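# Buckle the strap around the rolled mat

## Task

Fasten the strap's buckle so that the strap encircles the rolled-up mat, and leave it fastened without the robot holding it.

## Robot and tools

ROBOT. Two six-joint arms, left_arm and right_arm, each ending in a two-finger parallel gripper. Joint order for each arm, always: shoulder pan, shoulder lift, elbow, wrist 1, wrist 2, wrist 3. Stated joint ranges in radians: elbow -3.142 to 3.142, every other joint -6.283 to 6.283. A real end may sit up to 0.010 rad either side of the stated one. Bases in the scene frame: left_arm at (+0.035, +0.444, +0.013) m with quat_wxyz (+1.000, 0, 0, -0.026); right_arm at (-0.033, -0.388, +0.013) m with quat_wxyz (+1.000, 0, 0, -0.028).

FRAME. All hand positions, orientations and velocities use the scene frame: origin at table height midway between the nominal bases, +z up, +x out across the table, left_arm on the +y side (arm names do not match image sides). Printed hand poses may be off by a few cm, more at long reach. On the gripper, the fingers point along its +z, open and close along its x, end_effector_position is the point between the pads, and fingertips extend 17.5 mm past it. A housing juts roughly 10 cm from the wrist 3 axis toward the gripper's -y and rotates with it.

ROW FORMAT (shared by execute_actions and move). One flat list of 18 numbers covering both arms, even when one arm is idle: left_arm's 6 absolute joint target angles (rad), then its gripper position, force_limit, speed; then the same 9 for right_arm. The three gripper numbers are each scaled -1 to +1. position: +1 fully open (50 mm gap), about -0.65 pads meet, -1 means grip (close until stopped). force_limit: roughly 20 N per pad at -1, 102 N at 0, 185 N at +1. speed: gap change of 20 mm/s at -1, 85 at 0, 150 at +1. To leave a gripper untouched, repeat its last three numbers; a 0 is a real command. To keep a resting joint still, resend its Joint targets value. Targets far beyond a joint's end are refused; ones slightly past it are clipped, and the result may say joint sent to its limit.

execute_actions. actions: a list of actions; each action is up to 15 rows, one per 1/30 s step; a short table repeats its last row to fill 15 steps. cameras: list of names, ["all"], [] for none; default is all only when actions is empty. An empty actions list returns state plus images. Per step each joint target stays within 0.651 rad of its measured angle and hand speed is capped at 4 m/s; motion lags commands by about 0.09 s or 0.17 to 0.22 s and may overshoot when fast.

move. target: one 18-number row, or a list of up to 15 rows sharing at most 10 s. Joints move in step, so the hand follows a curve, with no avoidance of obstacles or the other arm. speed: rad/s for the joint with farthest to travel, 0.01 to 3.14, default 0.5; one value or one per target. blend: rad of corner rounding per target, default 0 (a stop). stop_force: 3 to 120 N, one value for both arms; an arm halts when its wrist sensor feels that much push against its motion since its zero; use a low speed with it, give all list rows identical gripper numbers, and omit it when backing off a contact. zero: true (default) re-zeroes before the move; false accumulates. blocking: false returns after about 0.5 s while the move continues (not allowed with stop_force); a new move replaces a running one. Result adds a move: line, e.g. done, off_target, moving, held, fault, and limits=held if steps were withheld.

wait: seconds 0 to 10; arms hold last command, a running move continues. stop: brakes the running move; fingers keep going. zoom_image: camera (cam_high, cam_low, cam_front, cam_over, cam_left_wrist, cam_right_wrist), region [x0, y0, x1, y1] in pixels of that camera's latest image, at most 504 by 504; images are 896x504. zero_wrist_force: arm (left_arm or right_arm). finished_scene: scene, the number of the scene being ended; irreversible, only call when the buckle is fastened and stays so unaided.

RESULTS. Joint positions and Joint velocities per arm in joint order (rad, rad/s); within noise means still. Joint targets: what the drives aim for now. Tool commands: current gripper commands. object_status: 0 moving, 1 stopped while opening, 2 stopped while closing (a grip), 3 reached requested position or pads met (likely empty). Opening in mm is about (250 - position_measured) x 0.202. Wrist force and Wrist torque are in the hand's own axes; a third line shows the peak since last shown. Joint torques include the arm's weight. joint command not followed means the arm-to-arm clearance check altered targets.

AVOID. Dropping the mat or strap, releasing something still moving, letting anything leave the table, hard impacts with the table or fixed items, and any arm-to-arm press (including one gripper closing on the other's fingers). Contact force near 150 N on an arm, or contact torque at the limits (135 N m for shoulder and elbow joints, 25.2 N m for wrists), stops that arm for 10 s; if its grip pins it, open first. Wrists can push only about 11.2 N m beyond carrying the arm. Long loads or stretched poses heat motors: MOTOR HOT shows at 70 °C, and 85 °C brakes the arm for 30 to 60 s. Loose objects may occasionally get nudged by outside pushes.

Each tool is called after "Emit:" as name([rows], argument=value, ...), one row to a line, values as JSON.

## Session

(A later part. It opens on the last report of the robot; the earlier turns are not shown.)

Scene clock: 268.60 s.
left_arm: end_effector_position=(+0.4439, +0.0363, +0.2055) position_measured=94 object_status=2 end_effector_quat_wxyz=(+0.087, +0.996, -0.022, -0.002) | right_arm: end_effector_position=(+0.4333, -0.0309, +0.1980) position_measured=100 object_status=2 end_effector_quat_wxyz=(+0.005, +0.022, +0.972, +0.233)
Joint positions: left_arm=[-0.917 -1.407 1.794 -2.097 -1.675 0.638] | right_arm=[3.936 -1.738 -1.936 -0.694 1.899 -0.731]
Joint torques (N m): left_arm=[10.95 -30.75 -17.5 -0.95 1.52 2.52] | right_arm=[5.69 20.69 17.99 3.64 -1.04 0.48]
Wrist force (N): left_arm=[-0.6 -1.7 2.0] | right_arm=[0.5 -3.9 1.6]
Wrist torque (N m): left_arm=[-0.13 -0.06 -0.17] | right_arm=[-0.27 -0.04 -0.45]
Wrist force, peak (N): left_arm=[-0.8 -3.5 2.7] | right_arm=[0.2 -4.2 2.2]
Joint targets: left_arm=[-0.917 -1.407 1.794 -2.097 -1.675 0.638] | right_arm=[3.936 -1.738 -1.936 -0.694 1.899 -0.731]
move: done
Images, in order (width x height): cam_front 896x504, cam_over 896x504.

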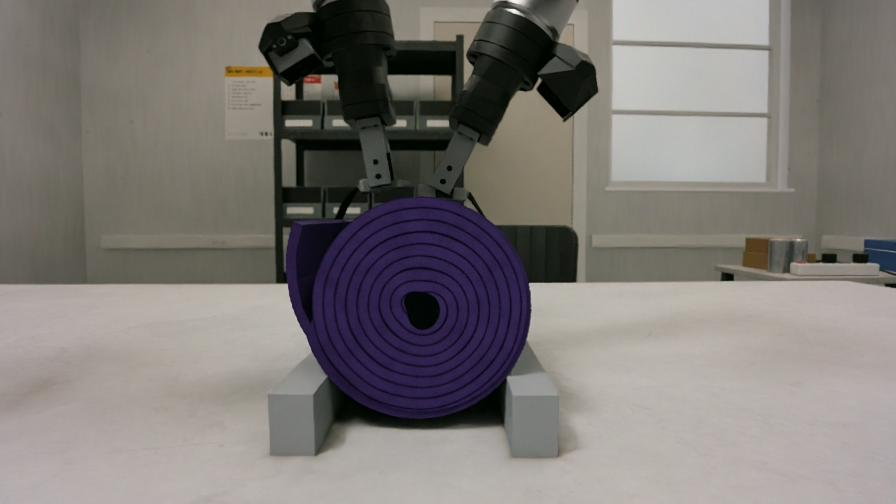

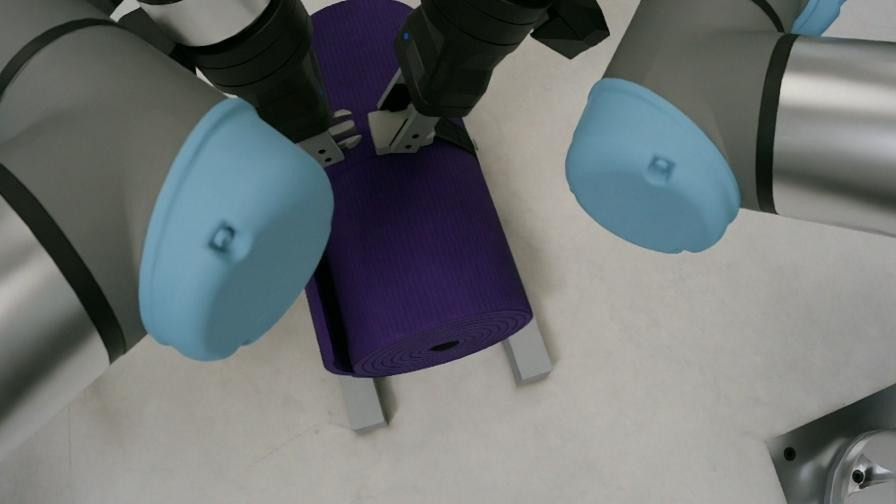

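Emit:
move(target=[-0.94251,-1.37882,1.74375,-2.00684,-1.62147,0.6181,-1,0.6,-1,3.936,-1.738,-1.9359,-0.6938,1.8987,-0.7313,-1,0.6,-1], speed=0.2, stop_force=30, cameras=["cam_front","cam_over","cam_high"])

Emit:
zoom_image(camera="cam_over", region=[310, 80, 470, 160])

Emit:
zoom_image(camera="cam_front", region=[345, 160, 485, 230])

Scene clock: 292.93 s.
left_arm: end_effector_position=(+0.4441, +0.0351, +0.2014) position_measured=94 object_status=2 end_effector_quat_wxyz=(+0.044, +0.999, -0.022, -0.001) | right_arm: end_effector_position=(+0.4333, -0.0309, +0.1980) position_measured=100 object_status=2 end_effector_quat_wxyz=(+0.005, +0.022, +0.972, +0.233)
Joint positions: left_arm=[-0.943 -1.379 1.744 -2.007 -1.621 0.618] | right_arm=[3.936 -1.738 -1.936 -0.694 1.899 -0.731]
Joint torques (N m): left_arm=[11.46 -43.53 -17.02 -2.61 -1.24 2.54] | right_arm=[6.34 21.81 18.3 3.65 -1.05 0.59]
Wrist force (N): left_arm=[-0.8 -1.1 1.7] | right_arm=[1.1 -3.2 0.7]
Wrist torque (N m): left_arm=[-0.06 -0.05 -0.17] | right_arm=[-0.23 -0.05 -0.44]
Wrist force, peak (N): left_arm=[-0.4 -2.5 2.0] | right_arm=[0.5 -4.2 2.0]
Joint targets: left_arm=[-0.943 -1.379 1.744 -2.007 -1.621 0.618] | right_arm=[3.936 -1.738 -1.936 -0.694 1.899 -0.731]
move: done
Images, in order (width x height): cam_high 896x504, cam_front 896x504, cam_over 896x504.

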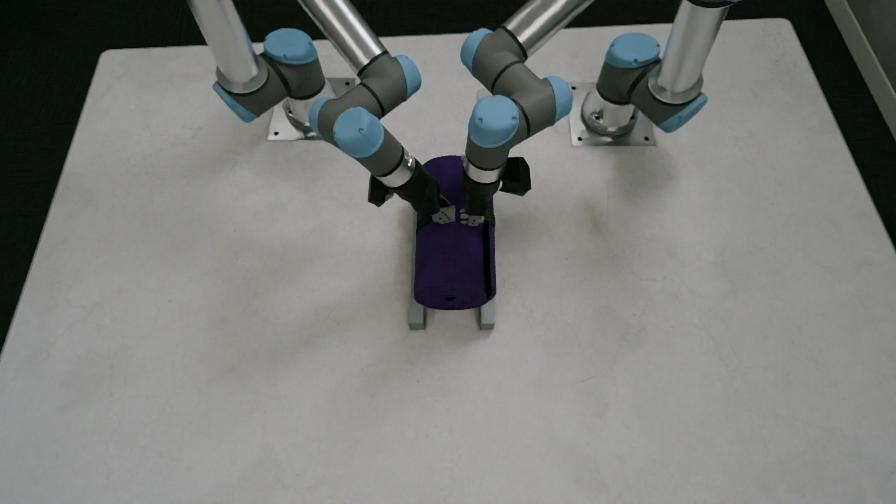

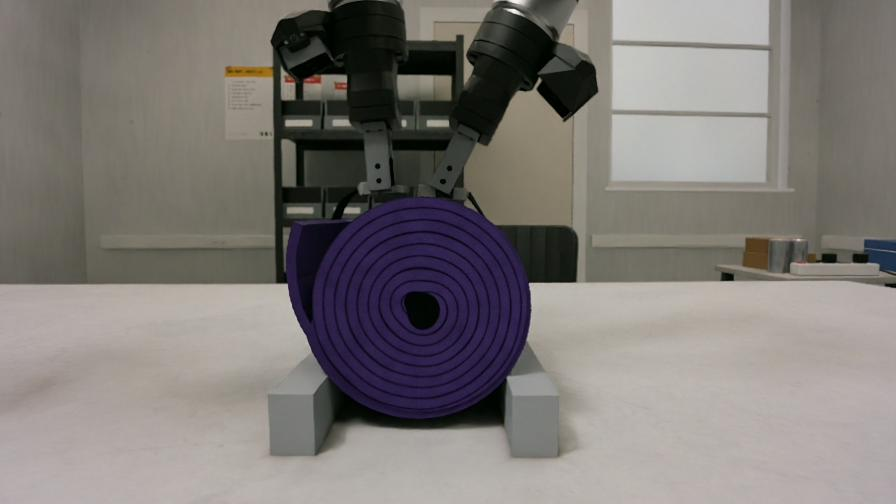

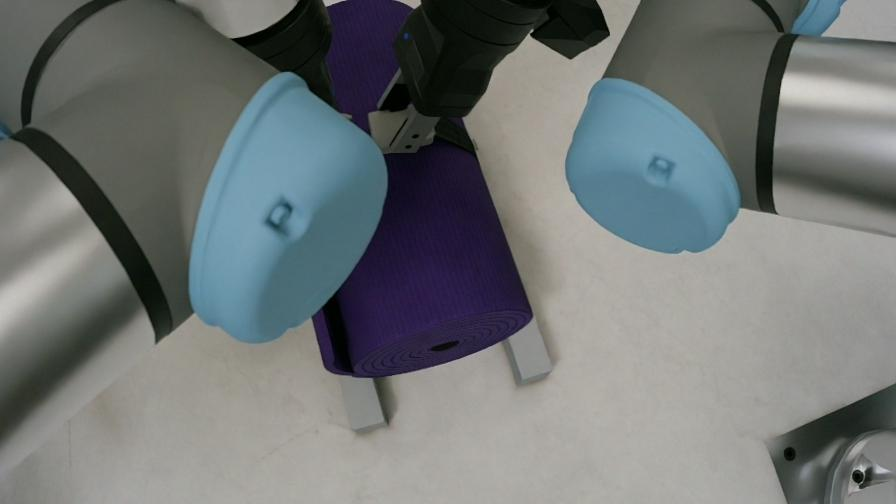

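Scaled by 3.150.

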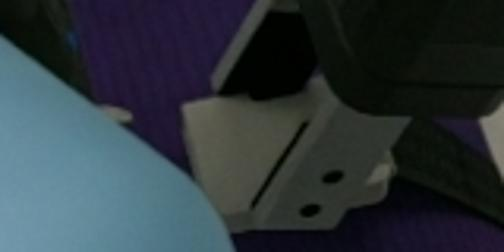

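Scaled by 3.600.

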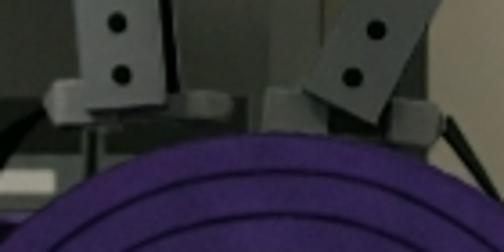

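Emit:
zoom_image(camera="cam_high", region=[415, 185, 515, 245])

Scaled by 5.040.

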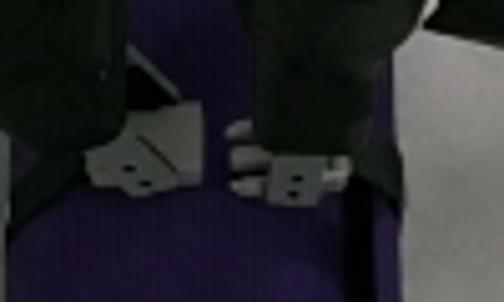

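Emit:
move(target=[-0.9428,-1.37821,1.74515,-2.00469,-1.62688,0.6963,-1,0.6,-1,3.936,-1.738,-1.9359,-0.6938,1.8987,-0.7313,-1,0.6,-1], speed=0.1, stop_force=30, cameras=["cam_front","cam_over","cam_high"])

Emit:
zoom_image(camera="cam_high", region=[415, 185, 515, 245])

Emit:
zoom_image(camera="cam_front", region=[345, 160, 485, 230])

Scene clock: 324.70 s.
left_arm: end_effector_position=(+0.4422, +0.0352, +0.2002) position_measured=94 object_status=2 end_effector_quat_wxyz=(+0.044, +0.997, -0.061, -0.003) | right_arm: end_effector_position=(+0.4333, -0.0309, +0.1980) position_measured=100 object_status=2 end_effector_quat_wxyz=(+0.005, +0.022, +0.972, +0.233)
Joint positions: left_arm=[-0.943 -1.378 1.745 -2.005 -1.627 0.696] | right_arm=[3.936 -1.738 -1.936 -0.694 1.899 -0.731]
Joint torques (N m): left_arm=[-8.43 -29.6 -20.24 -1.81 1.33 -2.63] | right_arm=[5.94 21.45 18.15 3.76 -0.93 0.53]
Wrist force (N): left_arm=[-0.6 -1.0 2.0] | right_arm=[0.5 -3.8 1.6]
Wrist torque (N m): left_arm=[-0.05 -0.07 -0.23] | right_arm=[-0.25 -0.05 -0.44]
Wrist force, peak (N): left_arm=[-0.9 -1.1 2.1] | right_arm=[0.3 -4.2 2.1]
Joint targets: left_arm=[-0.943 -1.378 1.745 -2.005 -1.627 0.696] | right_arm=[3.936 -1.738 -1.936 -0.694 1.899 -0.731]
move: done
Images, in order (width x height): cam_high 896x504, cam_front 896x504, cam_over 896x504.

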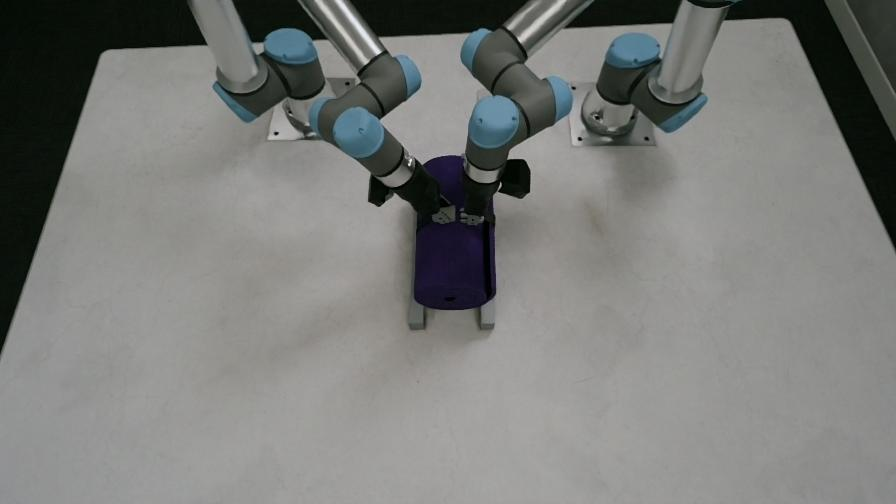

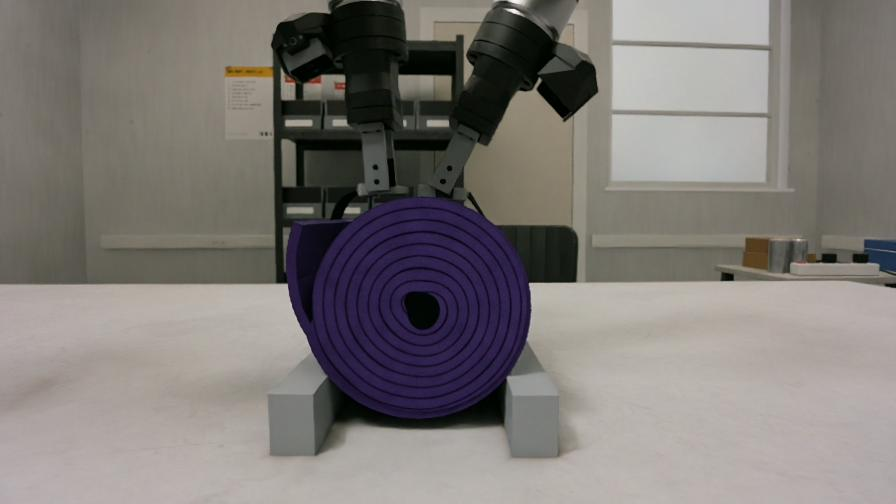

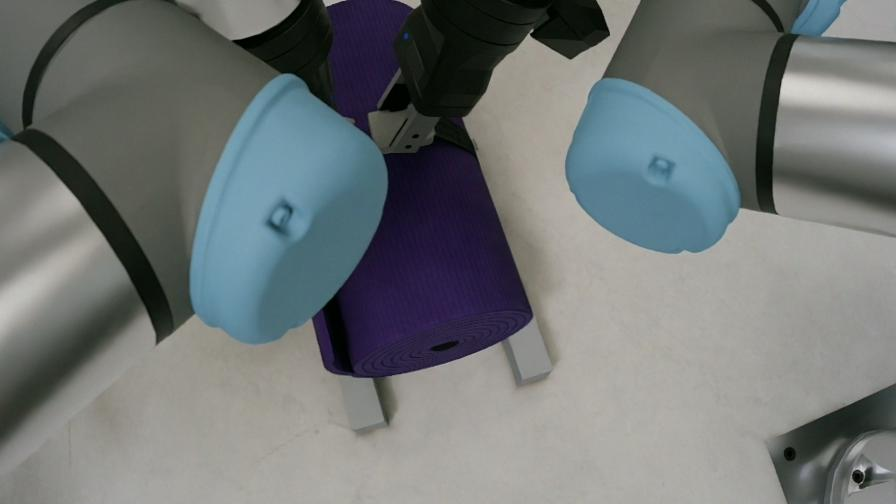

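Scaled by 5.040.

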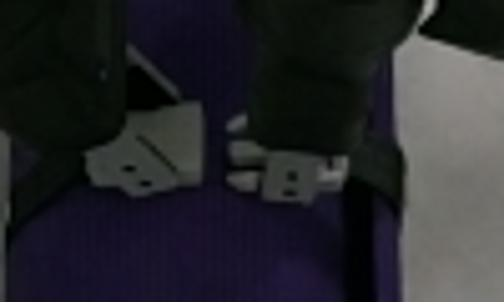

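Scaled by 3.600.

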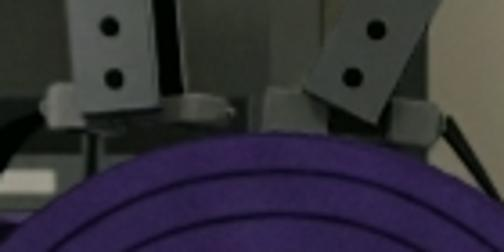

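Emit:
move([
  [-0.9523,-1.3717,1.73975,-2.00633,-1.62626,0.68681,-1,0.6,-1,3.936,-1.738,-1.9359,-0.6938,1.8987,-0.7313,-1,0.6,-1],
  [-0.96146,-1.35537,1.71914,-2.00255,-1.62563,0.67766,-1,0.6,-1,3.936,-1.738,-1.9359,-0.6938,1.8987,-0.7313,-1,0.6,-1],
], speed=0.04, stop_force=20, cameras=["cam_front","cam_high"])

Emit:
zoom_image(camera="cam_high", region=[415, 185, 515, 245])

Emit:
zoom_image(camera="cam_front", region=[345, 160, 485, 230])

Scene clock: 349.90 s.
left_arm: end_effector_position=(+0.4401, +0.0231, +0.1993) position_measured=94 object_status=2 end_effector_quat_wxyz=(+0.043, +0.997, -0.061, -0.003) | right_arm: end_effector_position=(+0.4333, -0.0309, +0.1980) position_measured=100 object_status=2 end_effector_quat_wxyz=(+0.005, +0.022, +0.972, +0.233)
Joint positions: left_arm=[-0.958 -1.362 1.727 -2.004 -1.626 0.681] | right_arm=[3.936 -1.738 -1.936 -0.694 1.899 -0.731]
Joint torques (N m): left_arm=[4.8 -44.76 -28.81 -9.44 -4.34 2.74] | right_arm=[6.56 21.52 34.92 8.31 6.44 0.63]
Wrist force (N): left_arm=[-2.2 -18.4 1.3] | right_arm=[0.1 -20.4 -5.6]
Wrist torque (N m): left_arm=[-0.07 -0.07 -0.41] | right_arm=[-0.38 -0.20 -0.22]
Wrist force, peak (N): left_arm=[-3.5 -26.5 -0.1] | right_arm=[-0.3 -26.3 -8.6]
Joint targets: left_arm=[-0.958 -1.362 1.727 -2.004 -1.626 0.681] | right_arm=[3.936 -1.738 -1.936 -0.694 1.899 -0.731]
move: contact (left_arm); path passed 1 of 2 targets
Images, in order (width x height): cam_high 896x504, cam_front 896x504.

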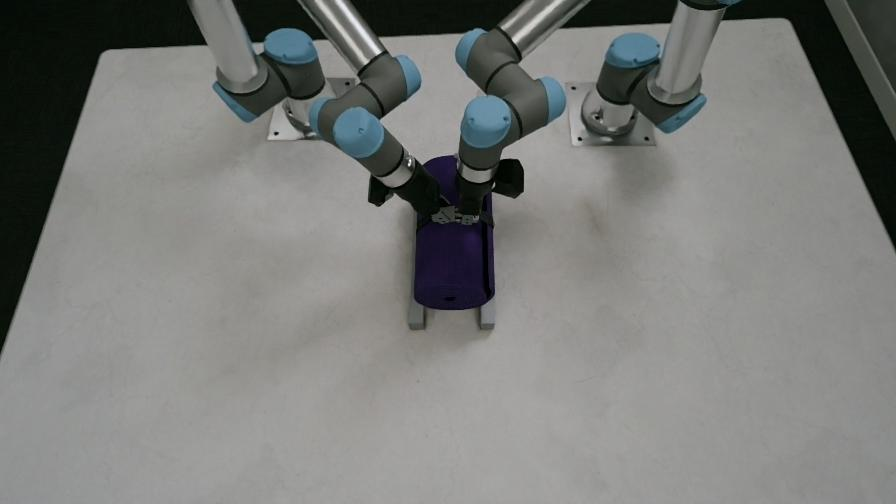

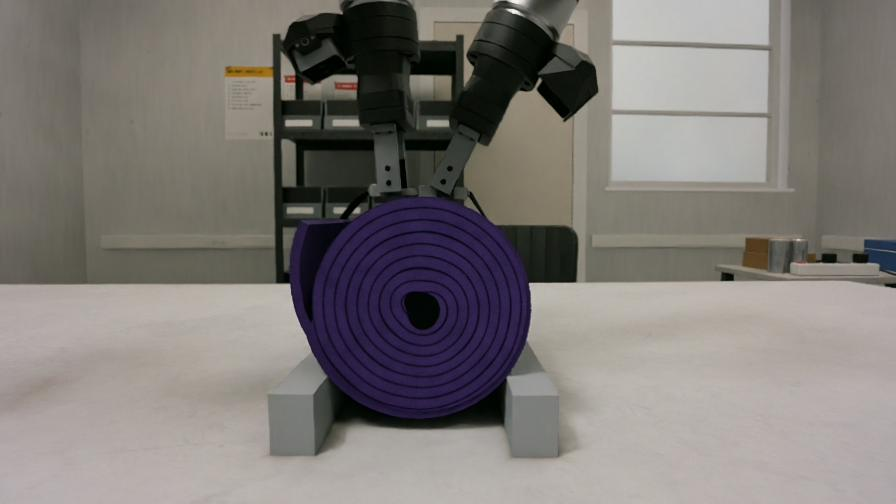

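Scaled by 5.040.

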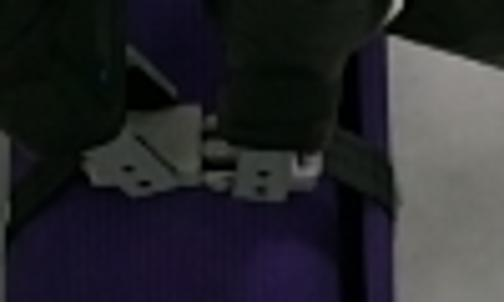

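Scaled by 3.600.

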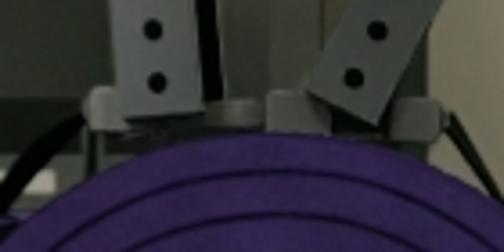

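Emit:
move([
  [-0.95505,-1.3668,1.73357,-2.0052,-1.62607,0.68407,-1,0.6,-1,3.936,-1.738,-1.9359,-0.6938,1.8987,-0.7313,-1,0.6,-1],
  [-0.95963,-1.37167,1.73969,-2.0067,-1.62577,0.67949,-1,0.6,-1,3.936,-1.738,-1.9359,-0.6938,1.8987,-0.7313,-1,0.6,-1],
], speed=0.04, cameras=["cam_high"])

Emit:
zoom_image(camera="cam_high", region=[415, 185, 515, 245])

Emit:
move([
  [-0.96604,-1.36024,1.72526,-2.00405,-1.62533,0.67308,-1,0.6,-1,3.936,-1.738,-1.9359,-0.6938,1.8987,-0.7313,-1,0.6,-1],
], speed=0.02, stop_force=20, cameras=["cam_front","cam_high"])

Emit:
zoom_image(camera="cam_high", region=[415, 185, 515, 245])

Emit:
zoom_image(camera="cam_front", region=[345, 160, 485, 230])

Scene clock: 370.57 s.
left_arm: end_effector_position=(+0.4369, +0.0261, +0.1994) position_measured=94 object_status=2 end_effector_quat_wxyz=(+0.044, +0.997, -0.061, -0.003) | right_arm: end_effector_position=(+0.4334, -0.0308, +0.1981) position_measured=100 object_status=2 end_effector_quat_wxyz=(+0.005, +0.021, +0.972, +0.233)
Joint positions: left_arm=[-0.96 -1.372 1.74 -2.007 -1.626 0.679] | right_arm=[3.936 -1.738 -1.936 -0.694 1.899 -0.731]
Joint torques (N m): left_arm=[7.7 -31.13 -30.61 -4.6 1.77 0.41] | right_arm=[6.72 21.53 21.85 3.29 -1.39 0.6]
Wrist force (N): left_arm=[-0.9 -1.8 1.8] | right_arm=[0.7 -2.3 1.0]
Wrist torque (N m): left_arm=[-0.16 -0.03 -0.15] | right_arm=[-0.07 0.00 -0.44]
Wrist force, peak (N): left_arm=[-2.1 -18.8 1.6] | right_arm=[-0.3 -20.7 -5.2]
Joint targets: left_arm=[-0.960 -1.372 1.740 -2.007 -1.626 0.679] | right_arm=[3.936 -1.738 -1.936 -0.694 1.899 -0.731]
move: done
Images, in order (width x height): cam_high 896x504.

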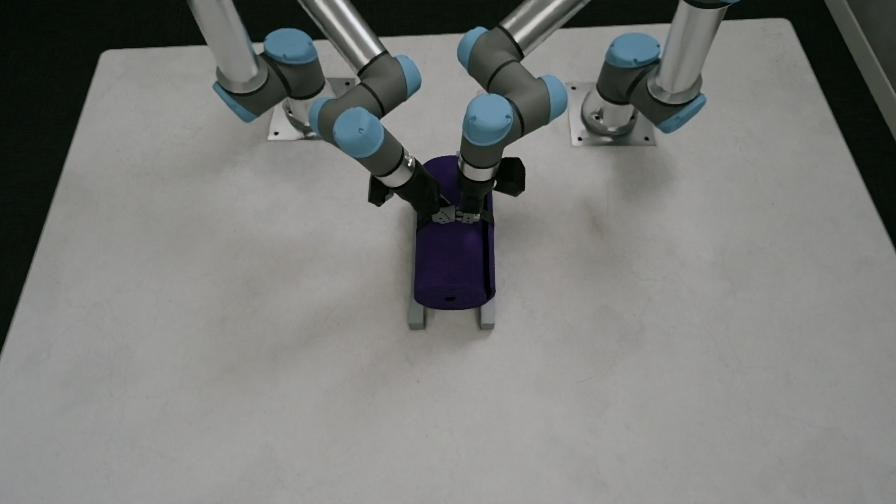

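Scaled by 5.040.

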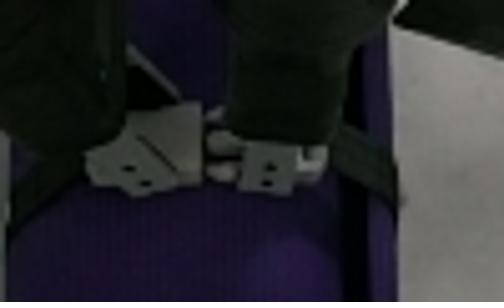

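Scene clock: 371.97 s.
left_arm: end_effector_position=(+0.4372, +0.0226, +0.1994) position_measured=94 object_status=2 end_effector_quat_wxyz=(+0.043, +0.997, -0.061, -0.003) | right_arm: end_effector_position=(+0.4333, -0.0309, +0.1980) position_measured=100 object_status=2 end_effector_quat_wxyz=(+0.005, +0.022, +0.972, +0.233)
Joint positions: left_arm=[-0.963 -1.366 1.732 -2.005 -1.625 0.676] | right_arm=[3.936 -1.738 -1.936 -0.694 1.899 -0.731]
Joint torques (N m): left_arm=[3.08 -44.2 -23.73 -9.68 -2.71 2.52] | right_arm=[6.16 21.72 34.15 8.34 6.78 0.62]
Wrist force (N): left_arm=[-3.7 -20.1 -0.1] | right_arm=[-0.8 -20.5 -5.7]
Wrist torque (N m): left_arm=[-0.13 -0.05 -0.14] | right_arm=[-0.10 -0.02 -0.44]
Wrist force, peak (N): left_arm=[-4.1 -24.7 -1.0] | right_arm=[-1.0 -24.0 -7.5]
Joint targets: left_arm=[-0.963 -1.366 1.732 -2.005 -1.625 0.676] | right_arm=[3.936 -1.738 -1.936 -0.694 1.899 -0.731]
move: contact (left_arm)
Images, in order (width x height): cam_high 896x504, cam_front 896x504.

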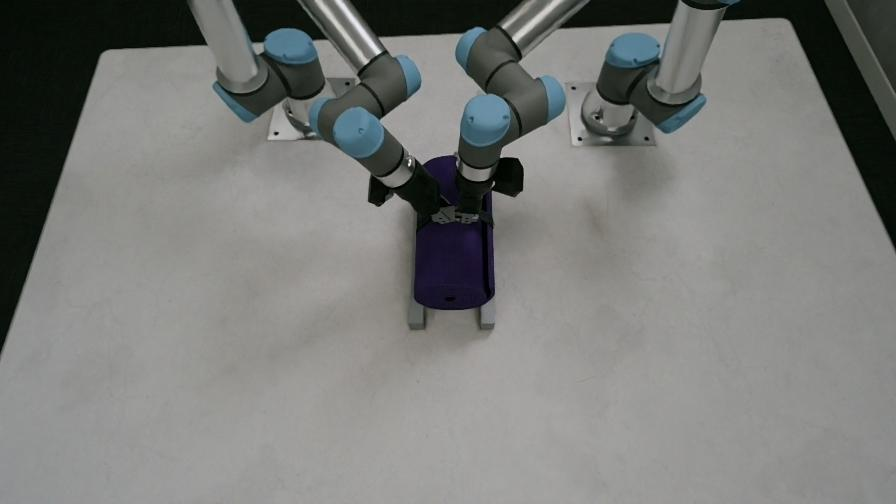

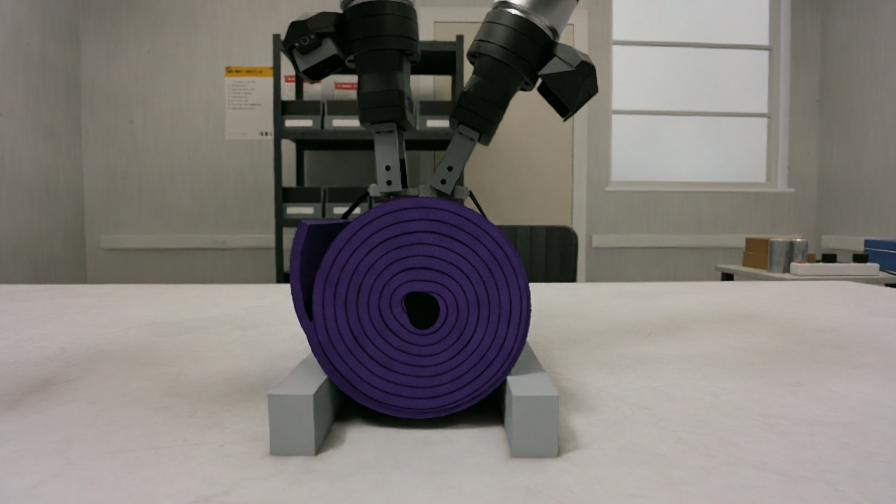

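Scaled by 5.040.

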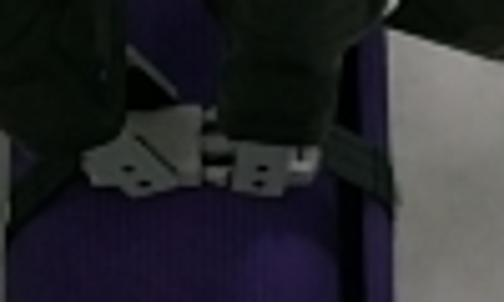

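Scaled by 3.600.

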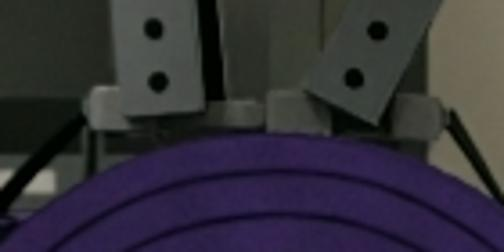

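Emit:
wait(seconds=0, cameras=["all"])

Emit:
zoom_image(camera="cam_right_wrist", region=[350, 230, 550, 350])

Emit:
zoom_image(camera="cam_left_wrist", region=[350, 230, 550, 350])

Emit:
zoom_image(camera="cam_front", region=[365, 175, 465, 215])

Scene clock: 378.67 s.
left_arm: end_effector_position=(+0.4372, +0.0226, +0.1994) position_measured=94 object_status=2 end_effector_quat_wxyz=(+0.043, +0.997, -0.061, -0.003) | right_arm: end_effector_position=(+0.4333, -0.0309, +0.1980) position_measured=100 object_status=2 end_effector_quat_wxyz=(+0.005, +0.022, +0.972, +0.233)
Joint positions: left_arm=[-0.963 -1.366 1.732 -2.005 -1.625 0.676] | right_arm=[3.936 -1.738 -1.936 -0.694 1.899 -0.731]
Joint torques (N m): left_arm=[3.76 -44.58 -22.95 -9.84 -4.44 2.26] | right_arm=[6.24 22.54 37.01 6.15 6.71 0.54]
Wrist force (N): left_arm=[-3.1 -20.2 0.5] | right_arm=[-1.0 -20.8 -5.2]
Wrist torque (N m): left_arm=[-0.12 -0.07 -0.14] | right_arm=[-0.10 -0.02 -0.43]
Wrist force, peak (N): left_arm=[-3.5 -20.3 -0.2] | right_arm=[-1.1 -21.0 -5.3]
Joint targets: left_arm=[-0.963 -1.366 1.732 -2.005 -1.625 0.676] | right_arm=[3.936 -1.738 -1.936 -0.694 1.899 -0.731]
Tool commands: left_gripper/position=-1.0 left_gripper/force_limit=+0.6 left_gripper/speed=-1.0 right_gripper/position=-1.0 right_gripper/force_limit=+0.6 right_gripper/speed=-1.0

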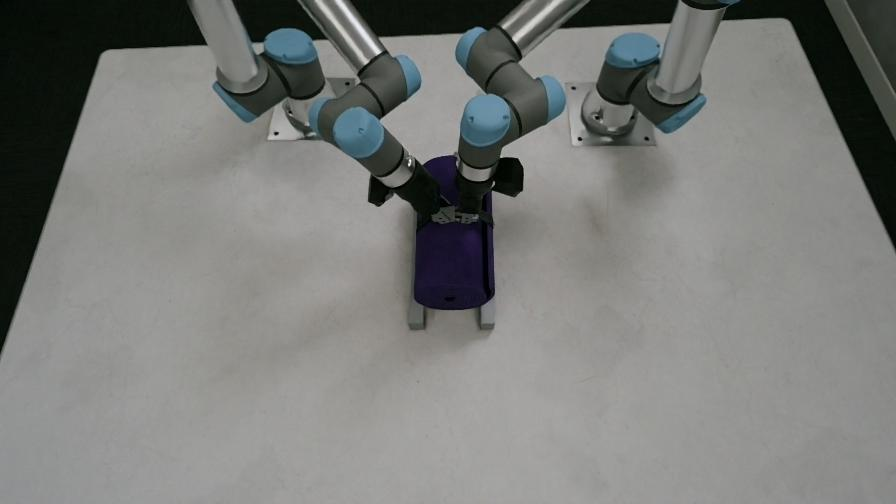

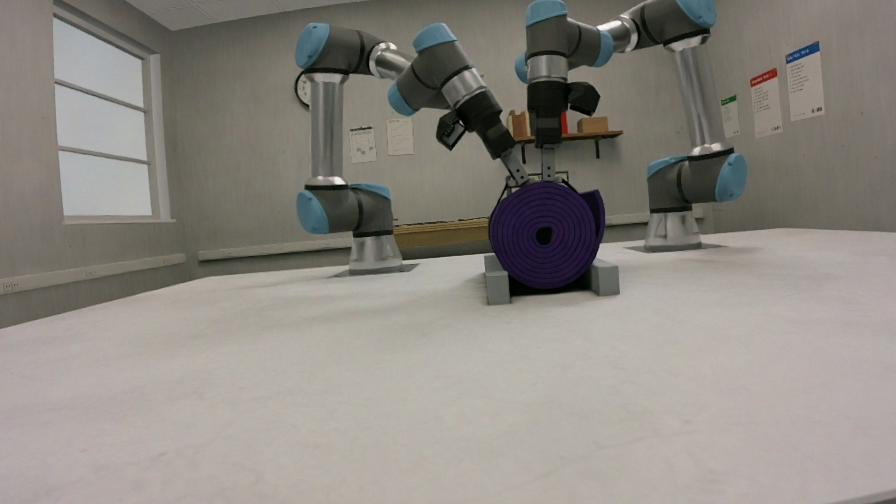

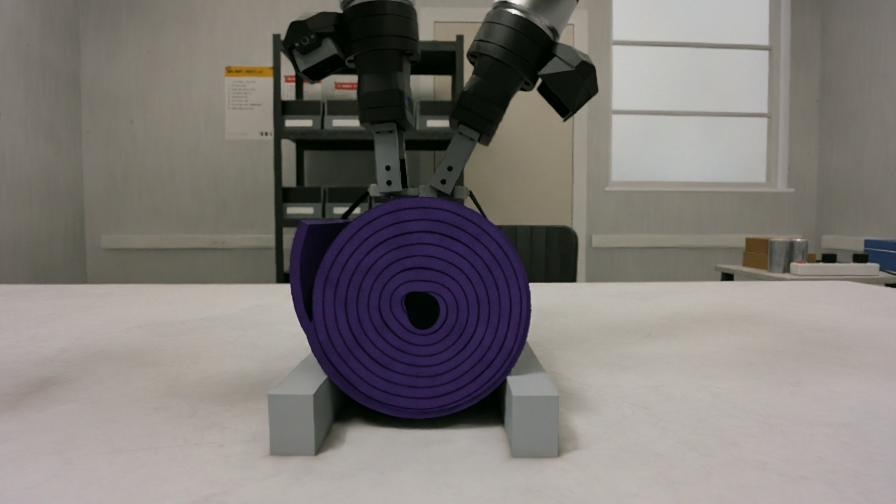

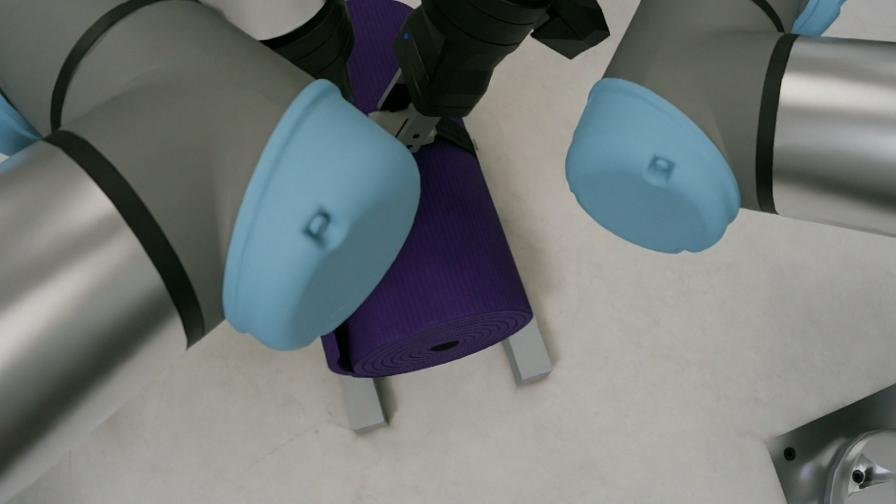

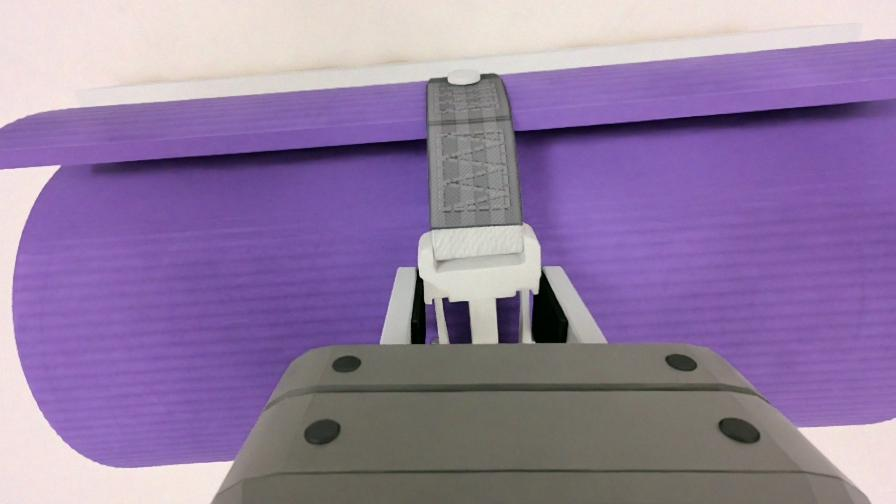

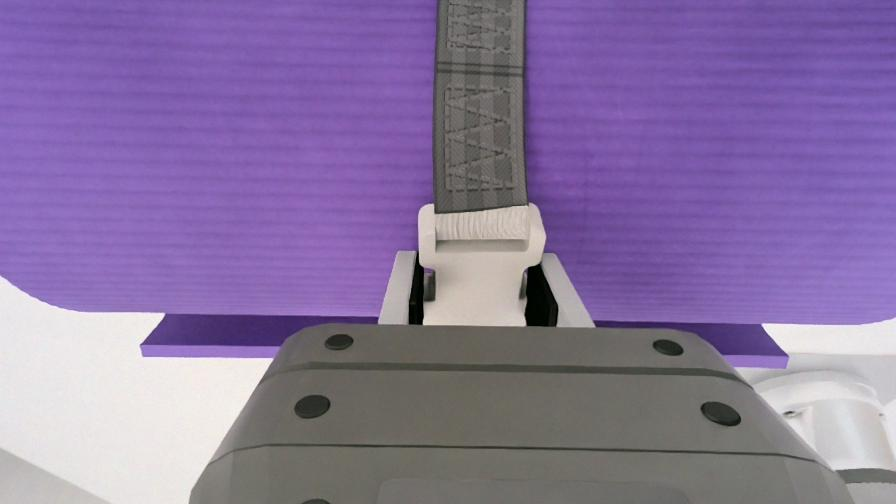

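Scaled by 2.520.

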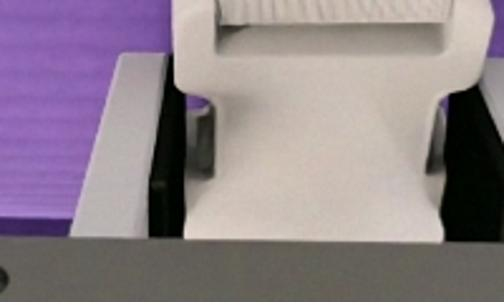

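Scaled by 2.520.

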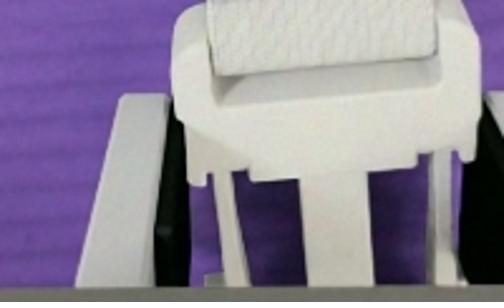

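Scaled by 5.040.

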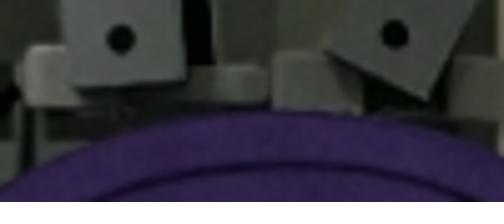

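Emit:
move([
  [-0.9653,-1.3684,1.7351,-2.0058,-1.6249,0.6737,-1,0.6,-1,3.936,-1.738,-1.9359,-0.6938,1.8987,-0.7313,-1,0.6,-1],
], speed=0.02, stop_force=20)

Emit:
move([
  [-0.9690,-1.3619,1.7269,-2.0043,-1.6246,0.67,-1,0.6,-1,3.936,-1.738,-1.9359,-0.6938,1.8987,-0.7313,-1,0.6,-1],
], speed=0.02, stop_force=12)

Scene clock: 398.13 s.
left_arm: end_effector_position=(+0.4357, +0.0226, +0.1996) position_measured=94 object_status=2 end_effector_quat_wxyz=(+0.043, +0.997, -0.061, -0.002) | right_arm: end_effector_position=(+0.4333, -0.0309, +0.1980) position_measured=100 object_status=2 end_effector_quat_wxyz=(+0.005, +0.022, +0.972, +0.233)
Joint positions: left_arm=[-0.965 -1.368 1.735 -2.006 -1.625 0.674] | right_arm=[3.936 -1.738 -1.936 -0.694 1.899 -0.731]
Joint torques (N m): left_arm=[-15.16 -35.77 -31.09 -8.26 -2.91 -0.86] | right_arm=[6.17 22.24 37.63 9.89 0.19 0.47]
Wrist force (N): left_arm=[4.0 -21.1 -0.2] | right_arm=[6.9 -20.2 -6.8]
Wrist torque (N m): left_arm=[-0.10 0.04 -0.32] | right_arm=[-0.10 0.24 -0.56]
Wrist force, peak (N): left_arm=[4.8 -21.3 1.1] | right_arm=[7.2 -20.2 -6.8]
Joint targets: left_arm=[-0.965 -1.368 1.735 -2.006 -1.625 0.674] | right_arm=[3.936 -1.738 -1.936 -0.694 1.899 -0.731]
move: done

Scene clock: 399.23 s.
left_arm: end_effector_position=(+0.4358, +0.0216, +0.1996) position_measured=94 object_status=2 end_effector_quat_wxyz=(+0.044, +0.997, -0.061, -0.002) | right_arm: end_effector_position=(+0.4333, -0.0309, +0.1980) position_measured=100 object_status=2 end_effector_quat_wxyz=(+0.005, +0.022, +0.972, +0.233)
Joint positions: left_arm=[-0.966 -1.367 1.733 -2.006 -1.625 0.673] | right_arm=[3.936 -1.738 -1.936 -0.694 1.899 -0.731]
Joint torques (N m): left_arm=[-2.55 -44.06 -23.75 -10.96 -7.37 2.59] | right_arm=[5.67 22.01 36.78 10.2 7.2 0.59]
Wrist force (N): left_arm=[1.8 -30.8 -1.5] | right_arm=[5.1 -28.6 -9.7]
Wrist torque (N m): left_arm=[-0.07 -0.02 -0.30] | right_arm=[0.20 0.17 -0.54]
Wrist force, peak (N): left_arm=[1.8 -35.1 -2.0] | right_arm=[5.0 -32.4 -10.4]
Joint targets: left_arm=[-0.966 -1.367 1.733 -2.006 -1.625 0.673] | right_arm=[3.936 -1.738 -1.936 -0.694 1.899 -0.731]
move: contact (left_arm)

Emit:
move([
  [-0.9627,-1.3686,1.7385,-2.009,-1.625,0.6763,-1,0.6,-1,3.936,-1.738,-1.9359,-0.6938,1.8987,-0.7313,-1,0.6,-1],
], speed=0.03)

Emit:
move([
  [-0.97,-1.3555,1.722,-2.006,-1.6245,0.669,-1,0.6,-1,3.936,-1.738,-1.9359,-0.6938,1.8987,-0.7313,-1,0.6,-1],
], speed=0.02, stop_force=18, cameras=["cam_front","cam_high"])

Emit:
zoom_image(camera="cam_front", region=[365, 175, 465, 215])

Emit:
zoom_image(camera="cam_high", region=[425, 195, 485, 230])

Scene clock: 409.47 s.
left_arm: end_effector_position=(+0.4365, +0.0240, +0.1984) position_measured=94 object_status=2 end_effector_quat_wxyz=(+0.044, +0.997, -0.061, -0.002) | right_arm: end_effector_position=(+0.4334, -0.0308, +0.1981) position_measured=100 object_status=2 end_effector_quat_wxyz=(+0.005, +0.021, +0.972, +0.233)
Joint positions: left_arm=[-0.963 -1.369 1.739 -2.009 -1.625 0.676] | right_arm=[3.936 -1.738 -1.936 -0.694 1.899 -0.731]
Joint torques (N m): left_arm=[7.62 -42.37 -20.66 -4.37 -0.77 1.99] | right_arm=[5.97 22.04 32.94 4.07 3.2 0.47]
Wrist force (N): left_arm=[-0.6 -3.6 0.8] | right_arm=[-0.2 -5.7 3.2]
Wrist torque (N m): left_arm=[-0.28 -0.04 -0.28] | right_arm=[-0.10 0.00 -0.42]
Wrist force, peak (N): left_arm=[2.2 -31.3 -1.0] | right_arm=[4.9 -29.1 -9.2]
Joint targets: left_arm=[-0.963 -1.369 1.738 -2.009 -1.625 0.676] | right_arm=[3.936 -1.738 -1.936 -0.694 1.899 -0.731]
move: done

Scene clock: 410.50 s.
left_arm: end_effector_position=(+0.4366, +0.0227, +0.1985) position_measured=94 object_status=2 end_effector_quat_wxyz=(+0.043, +0.997, -0.061, -0.002) | right_arm: end_effector_position=(+0.4334, -0.0309, +0.1981) position_measured=100 object_status=2 end_effector_quat_wxyz=(+0.005, +0.022, +0.972, +0.233)
Joint positions: left_arm=[-0.964 -1.366 1.735 -2.008 -1.625 0.675] | right_arm=[3.936 -1.738 -1.936 -0.694 1.899 -0.731]
Joint torques (N m): left_arm=[3.84 -43.33 -21.31 -9.36 -4.3 2.34] | right_arm=[6.41 22.32 22.41 8.7 4.76 0.53]
Wrist force (N): left_arm=[-3.0 -19.7 -0.6] | right_arm=[-1.2 -20.9 -3.3]
Wrist torque (N m): left_arm=[-0.25 -0.04 -0.18] | right_arm=[-0.07 -0.01 -0.39]
Wrist force, peak (N): left_arm=[-5.0 -25.0 -1.7] | right_arm=[-2.1 -25.0 -5.8]
Joint targets: left_arm=[-0.964 -1.366 1.735 -2.008 -1.625 0.675] | right_arm=[3.936 -1.738 -1.936 -0.694 1.899 -0.731]
move: contact (left_arm); left_arm: the elbow is farthest, 0.013 rad from its target
Images, in order (width x height): cam_high 896x504, cam_front 896x504.

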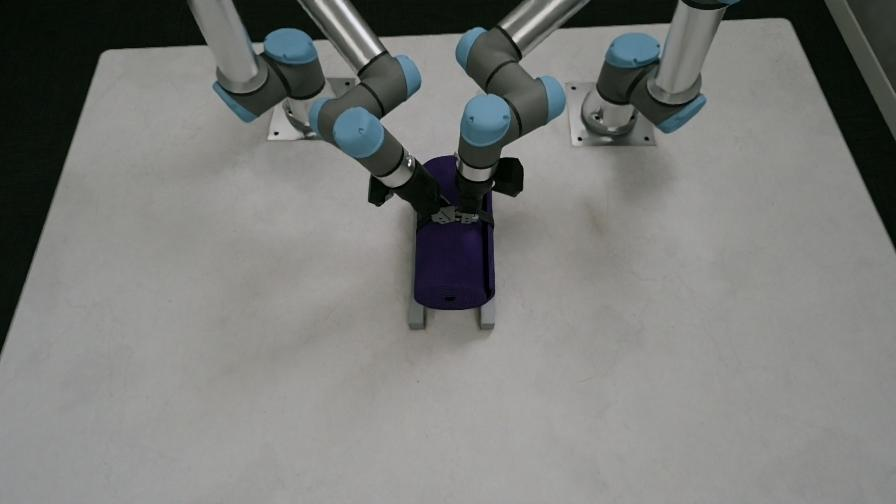

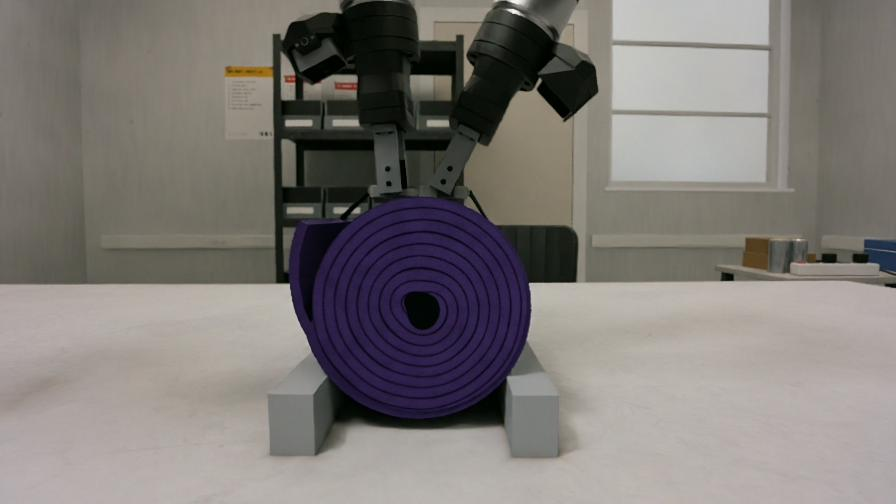

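Scaled by 5.040.

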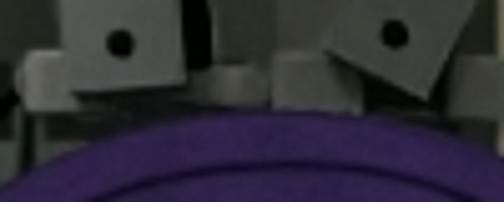

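Scaled by 8.400.

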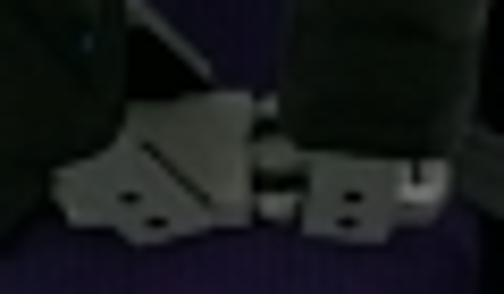

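Emit:
move([
  [-0.97,-1.3555,1.722,-2.006,-1.6245,0.669,-1,0.6,-1,3.936,-1.738,-1.9359,-0.6938,1.8987,-0.7313,-1,0.6,-1],
], speed=0.02, stop_force=20, cameras=["cam_front","cam_high"])

Emit:
zoom_image(camera="cam_front", region=[365, 175, 465, 215])

Emit:
zoom_image(camera="cam_high", region=[425, 195, 485, 230])

Scene clock: 443.90 s.
left_arm: end_effector_position=(+0.4367, +0.0208, +0.1985) position_measured=94 object_status=2 end_effector_quat_wxyz=(+0.043, +0.997, -0.061, -0.002) | right_arm: end_effector_position=(+0.4333, -0.0309, +0.1980) position_measured=100 object_status=2 end_effector_quat_wxyz=(+0.005, +0.022, +0.972, +0.233)
Joint positions: left_arm=[-0.966 -1.363 1.731 -2.007 -1.625 0.673] | right_arm=[3.936 -1.738 -1.936 -0.694 1.899 -0.731]
Joint torques (N m): left_arm=[-1.52 -43.33 -27.03 -13.44 -6.29 2.45] | right_arm=[24.85 23.07 42.45 11 6.84 0.45]
Wrist force (N): left_arm=[-8.5 -36.9 -3.2] | right_arm=[-4.1 -33.9 -11.4]
Wrist torque (N m): left_arm=[-0.20 -0.04 -0.18] | right_arm=[0.42 -0.08 -0.24]
Wrist force, peak (N): left_arm=[-9.4 -41.8 -4.0] | right_arm=[-5.0 -38.9 -12.0]
Joint targets: left_arm=[-0.966 -1.363 1.731 -2.007 -1.625 0.673] | right_arm=[3.936 -1.738 -1.936 -0.694 1.899 -0.731]
move: contact (left_arm)
Images, in order (width x height): cam_high 896x504, cam_front 896x504.

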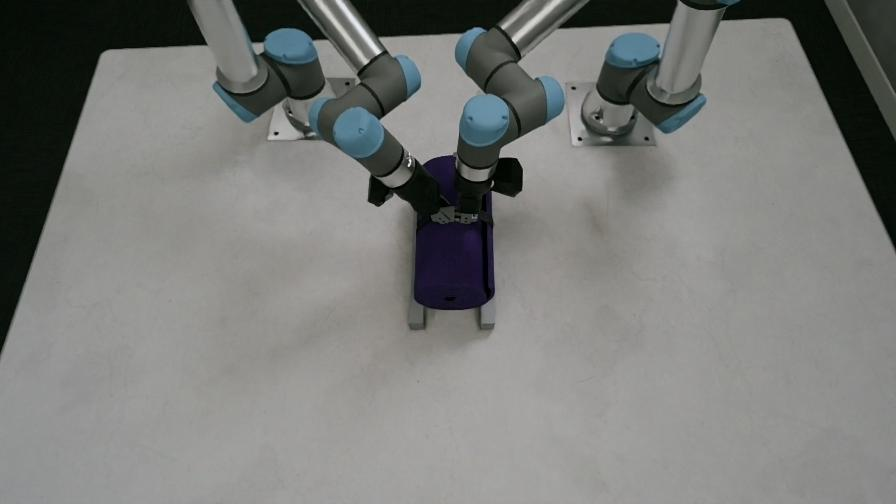

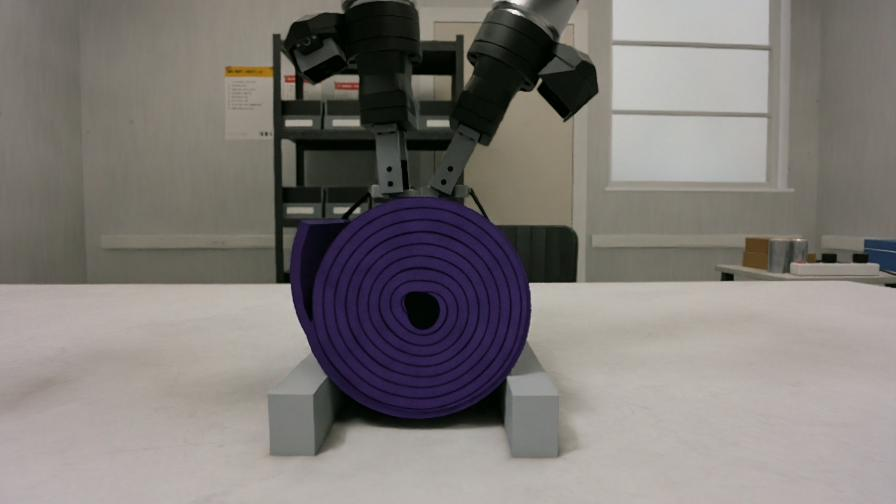

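Scaled by 5.040.

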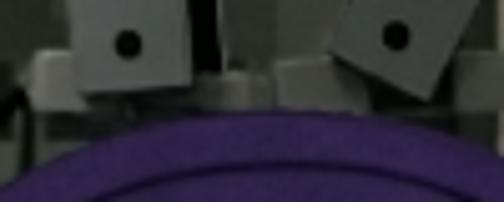

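Scaled by 8.400.

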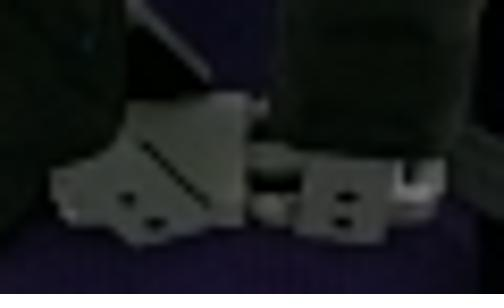

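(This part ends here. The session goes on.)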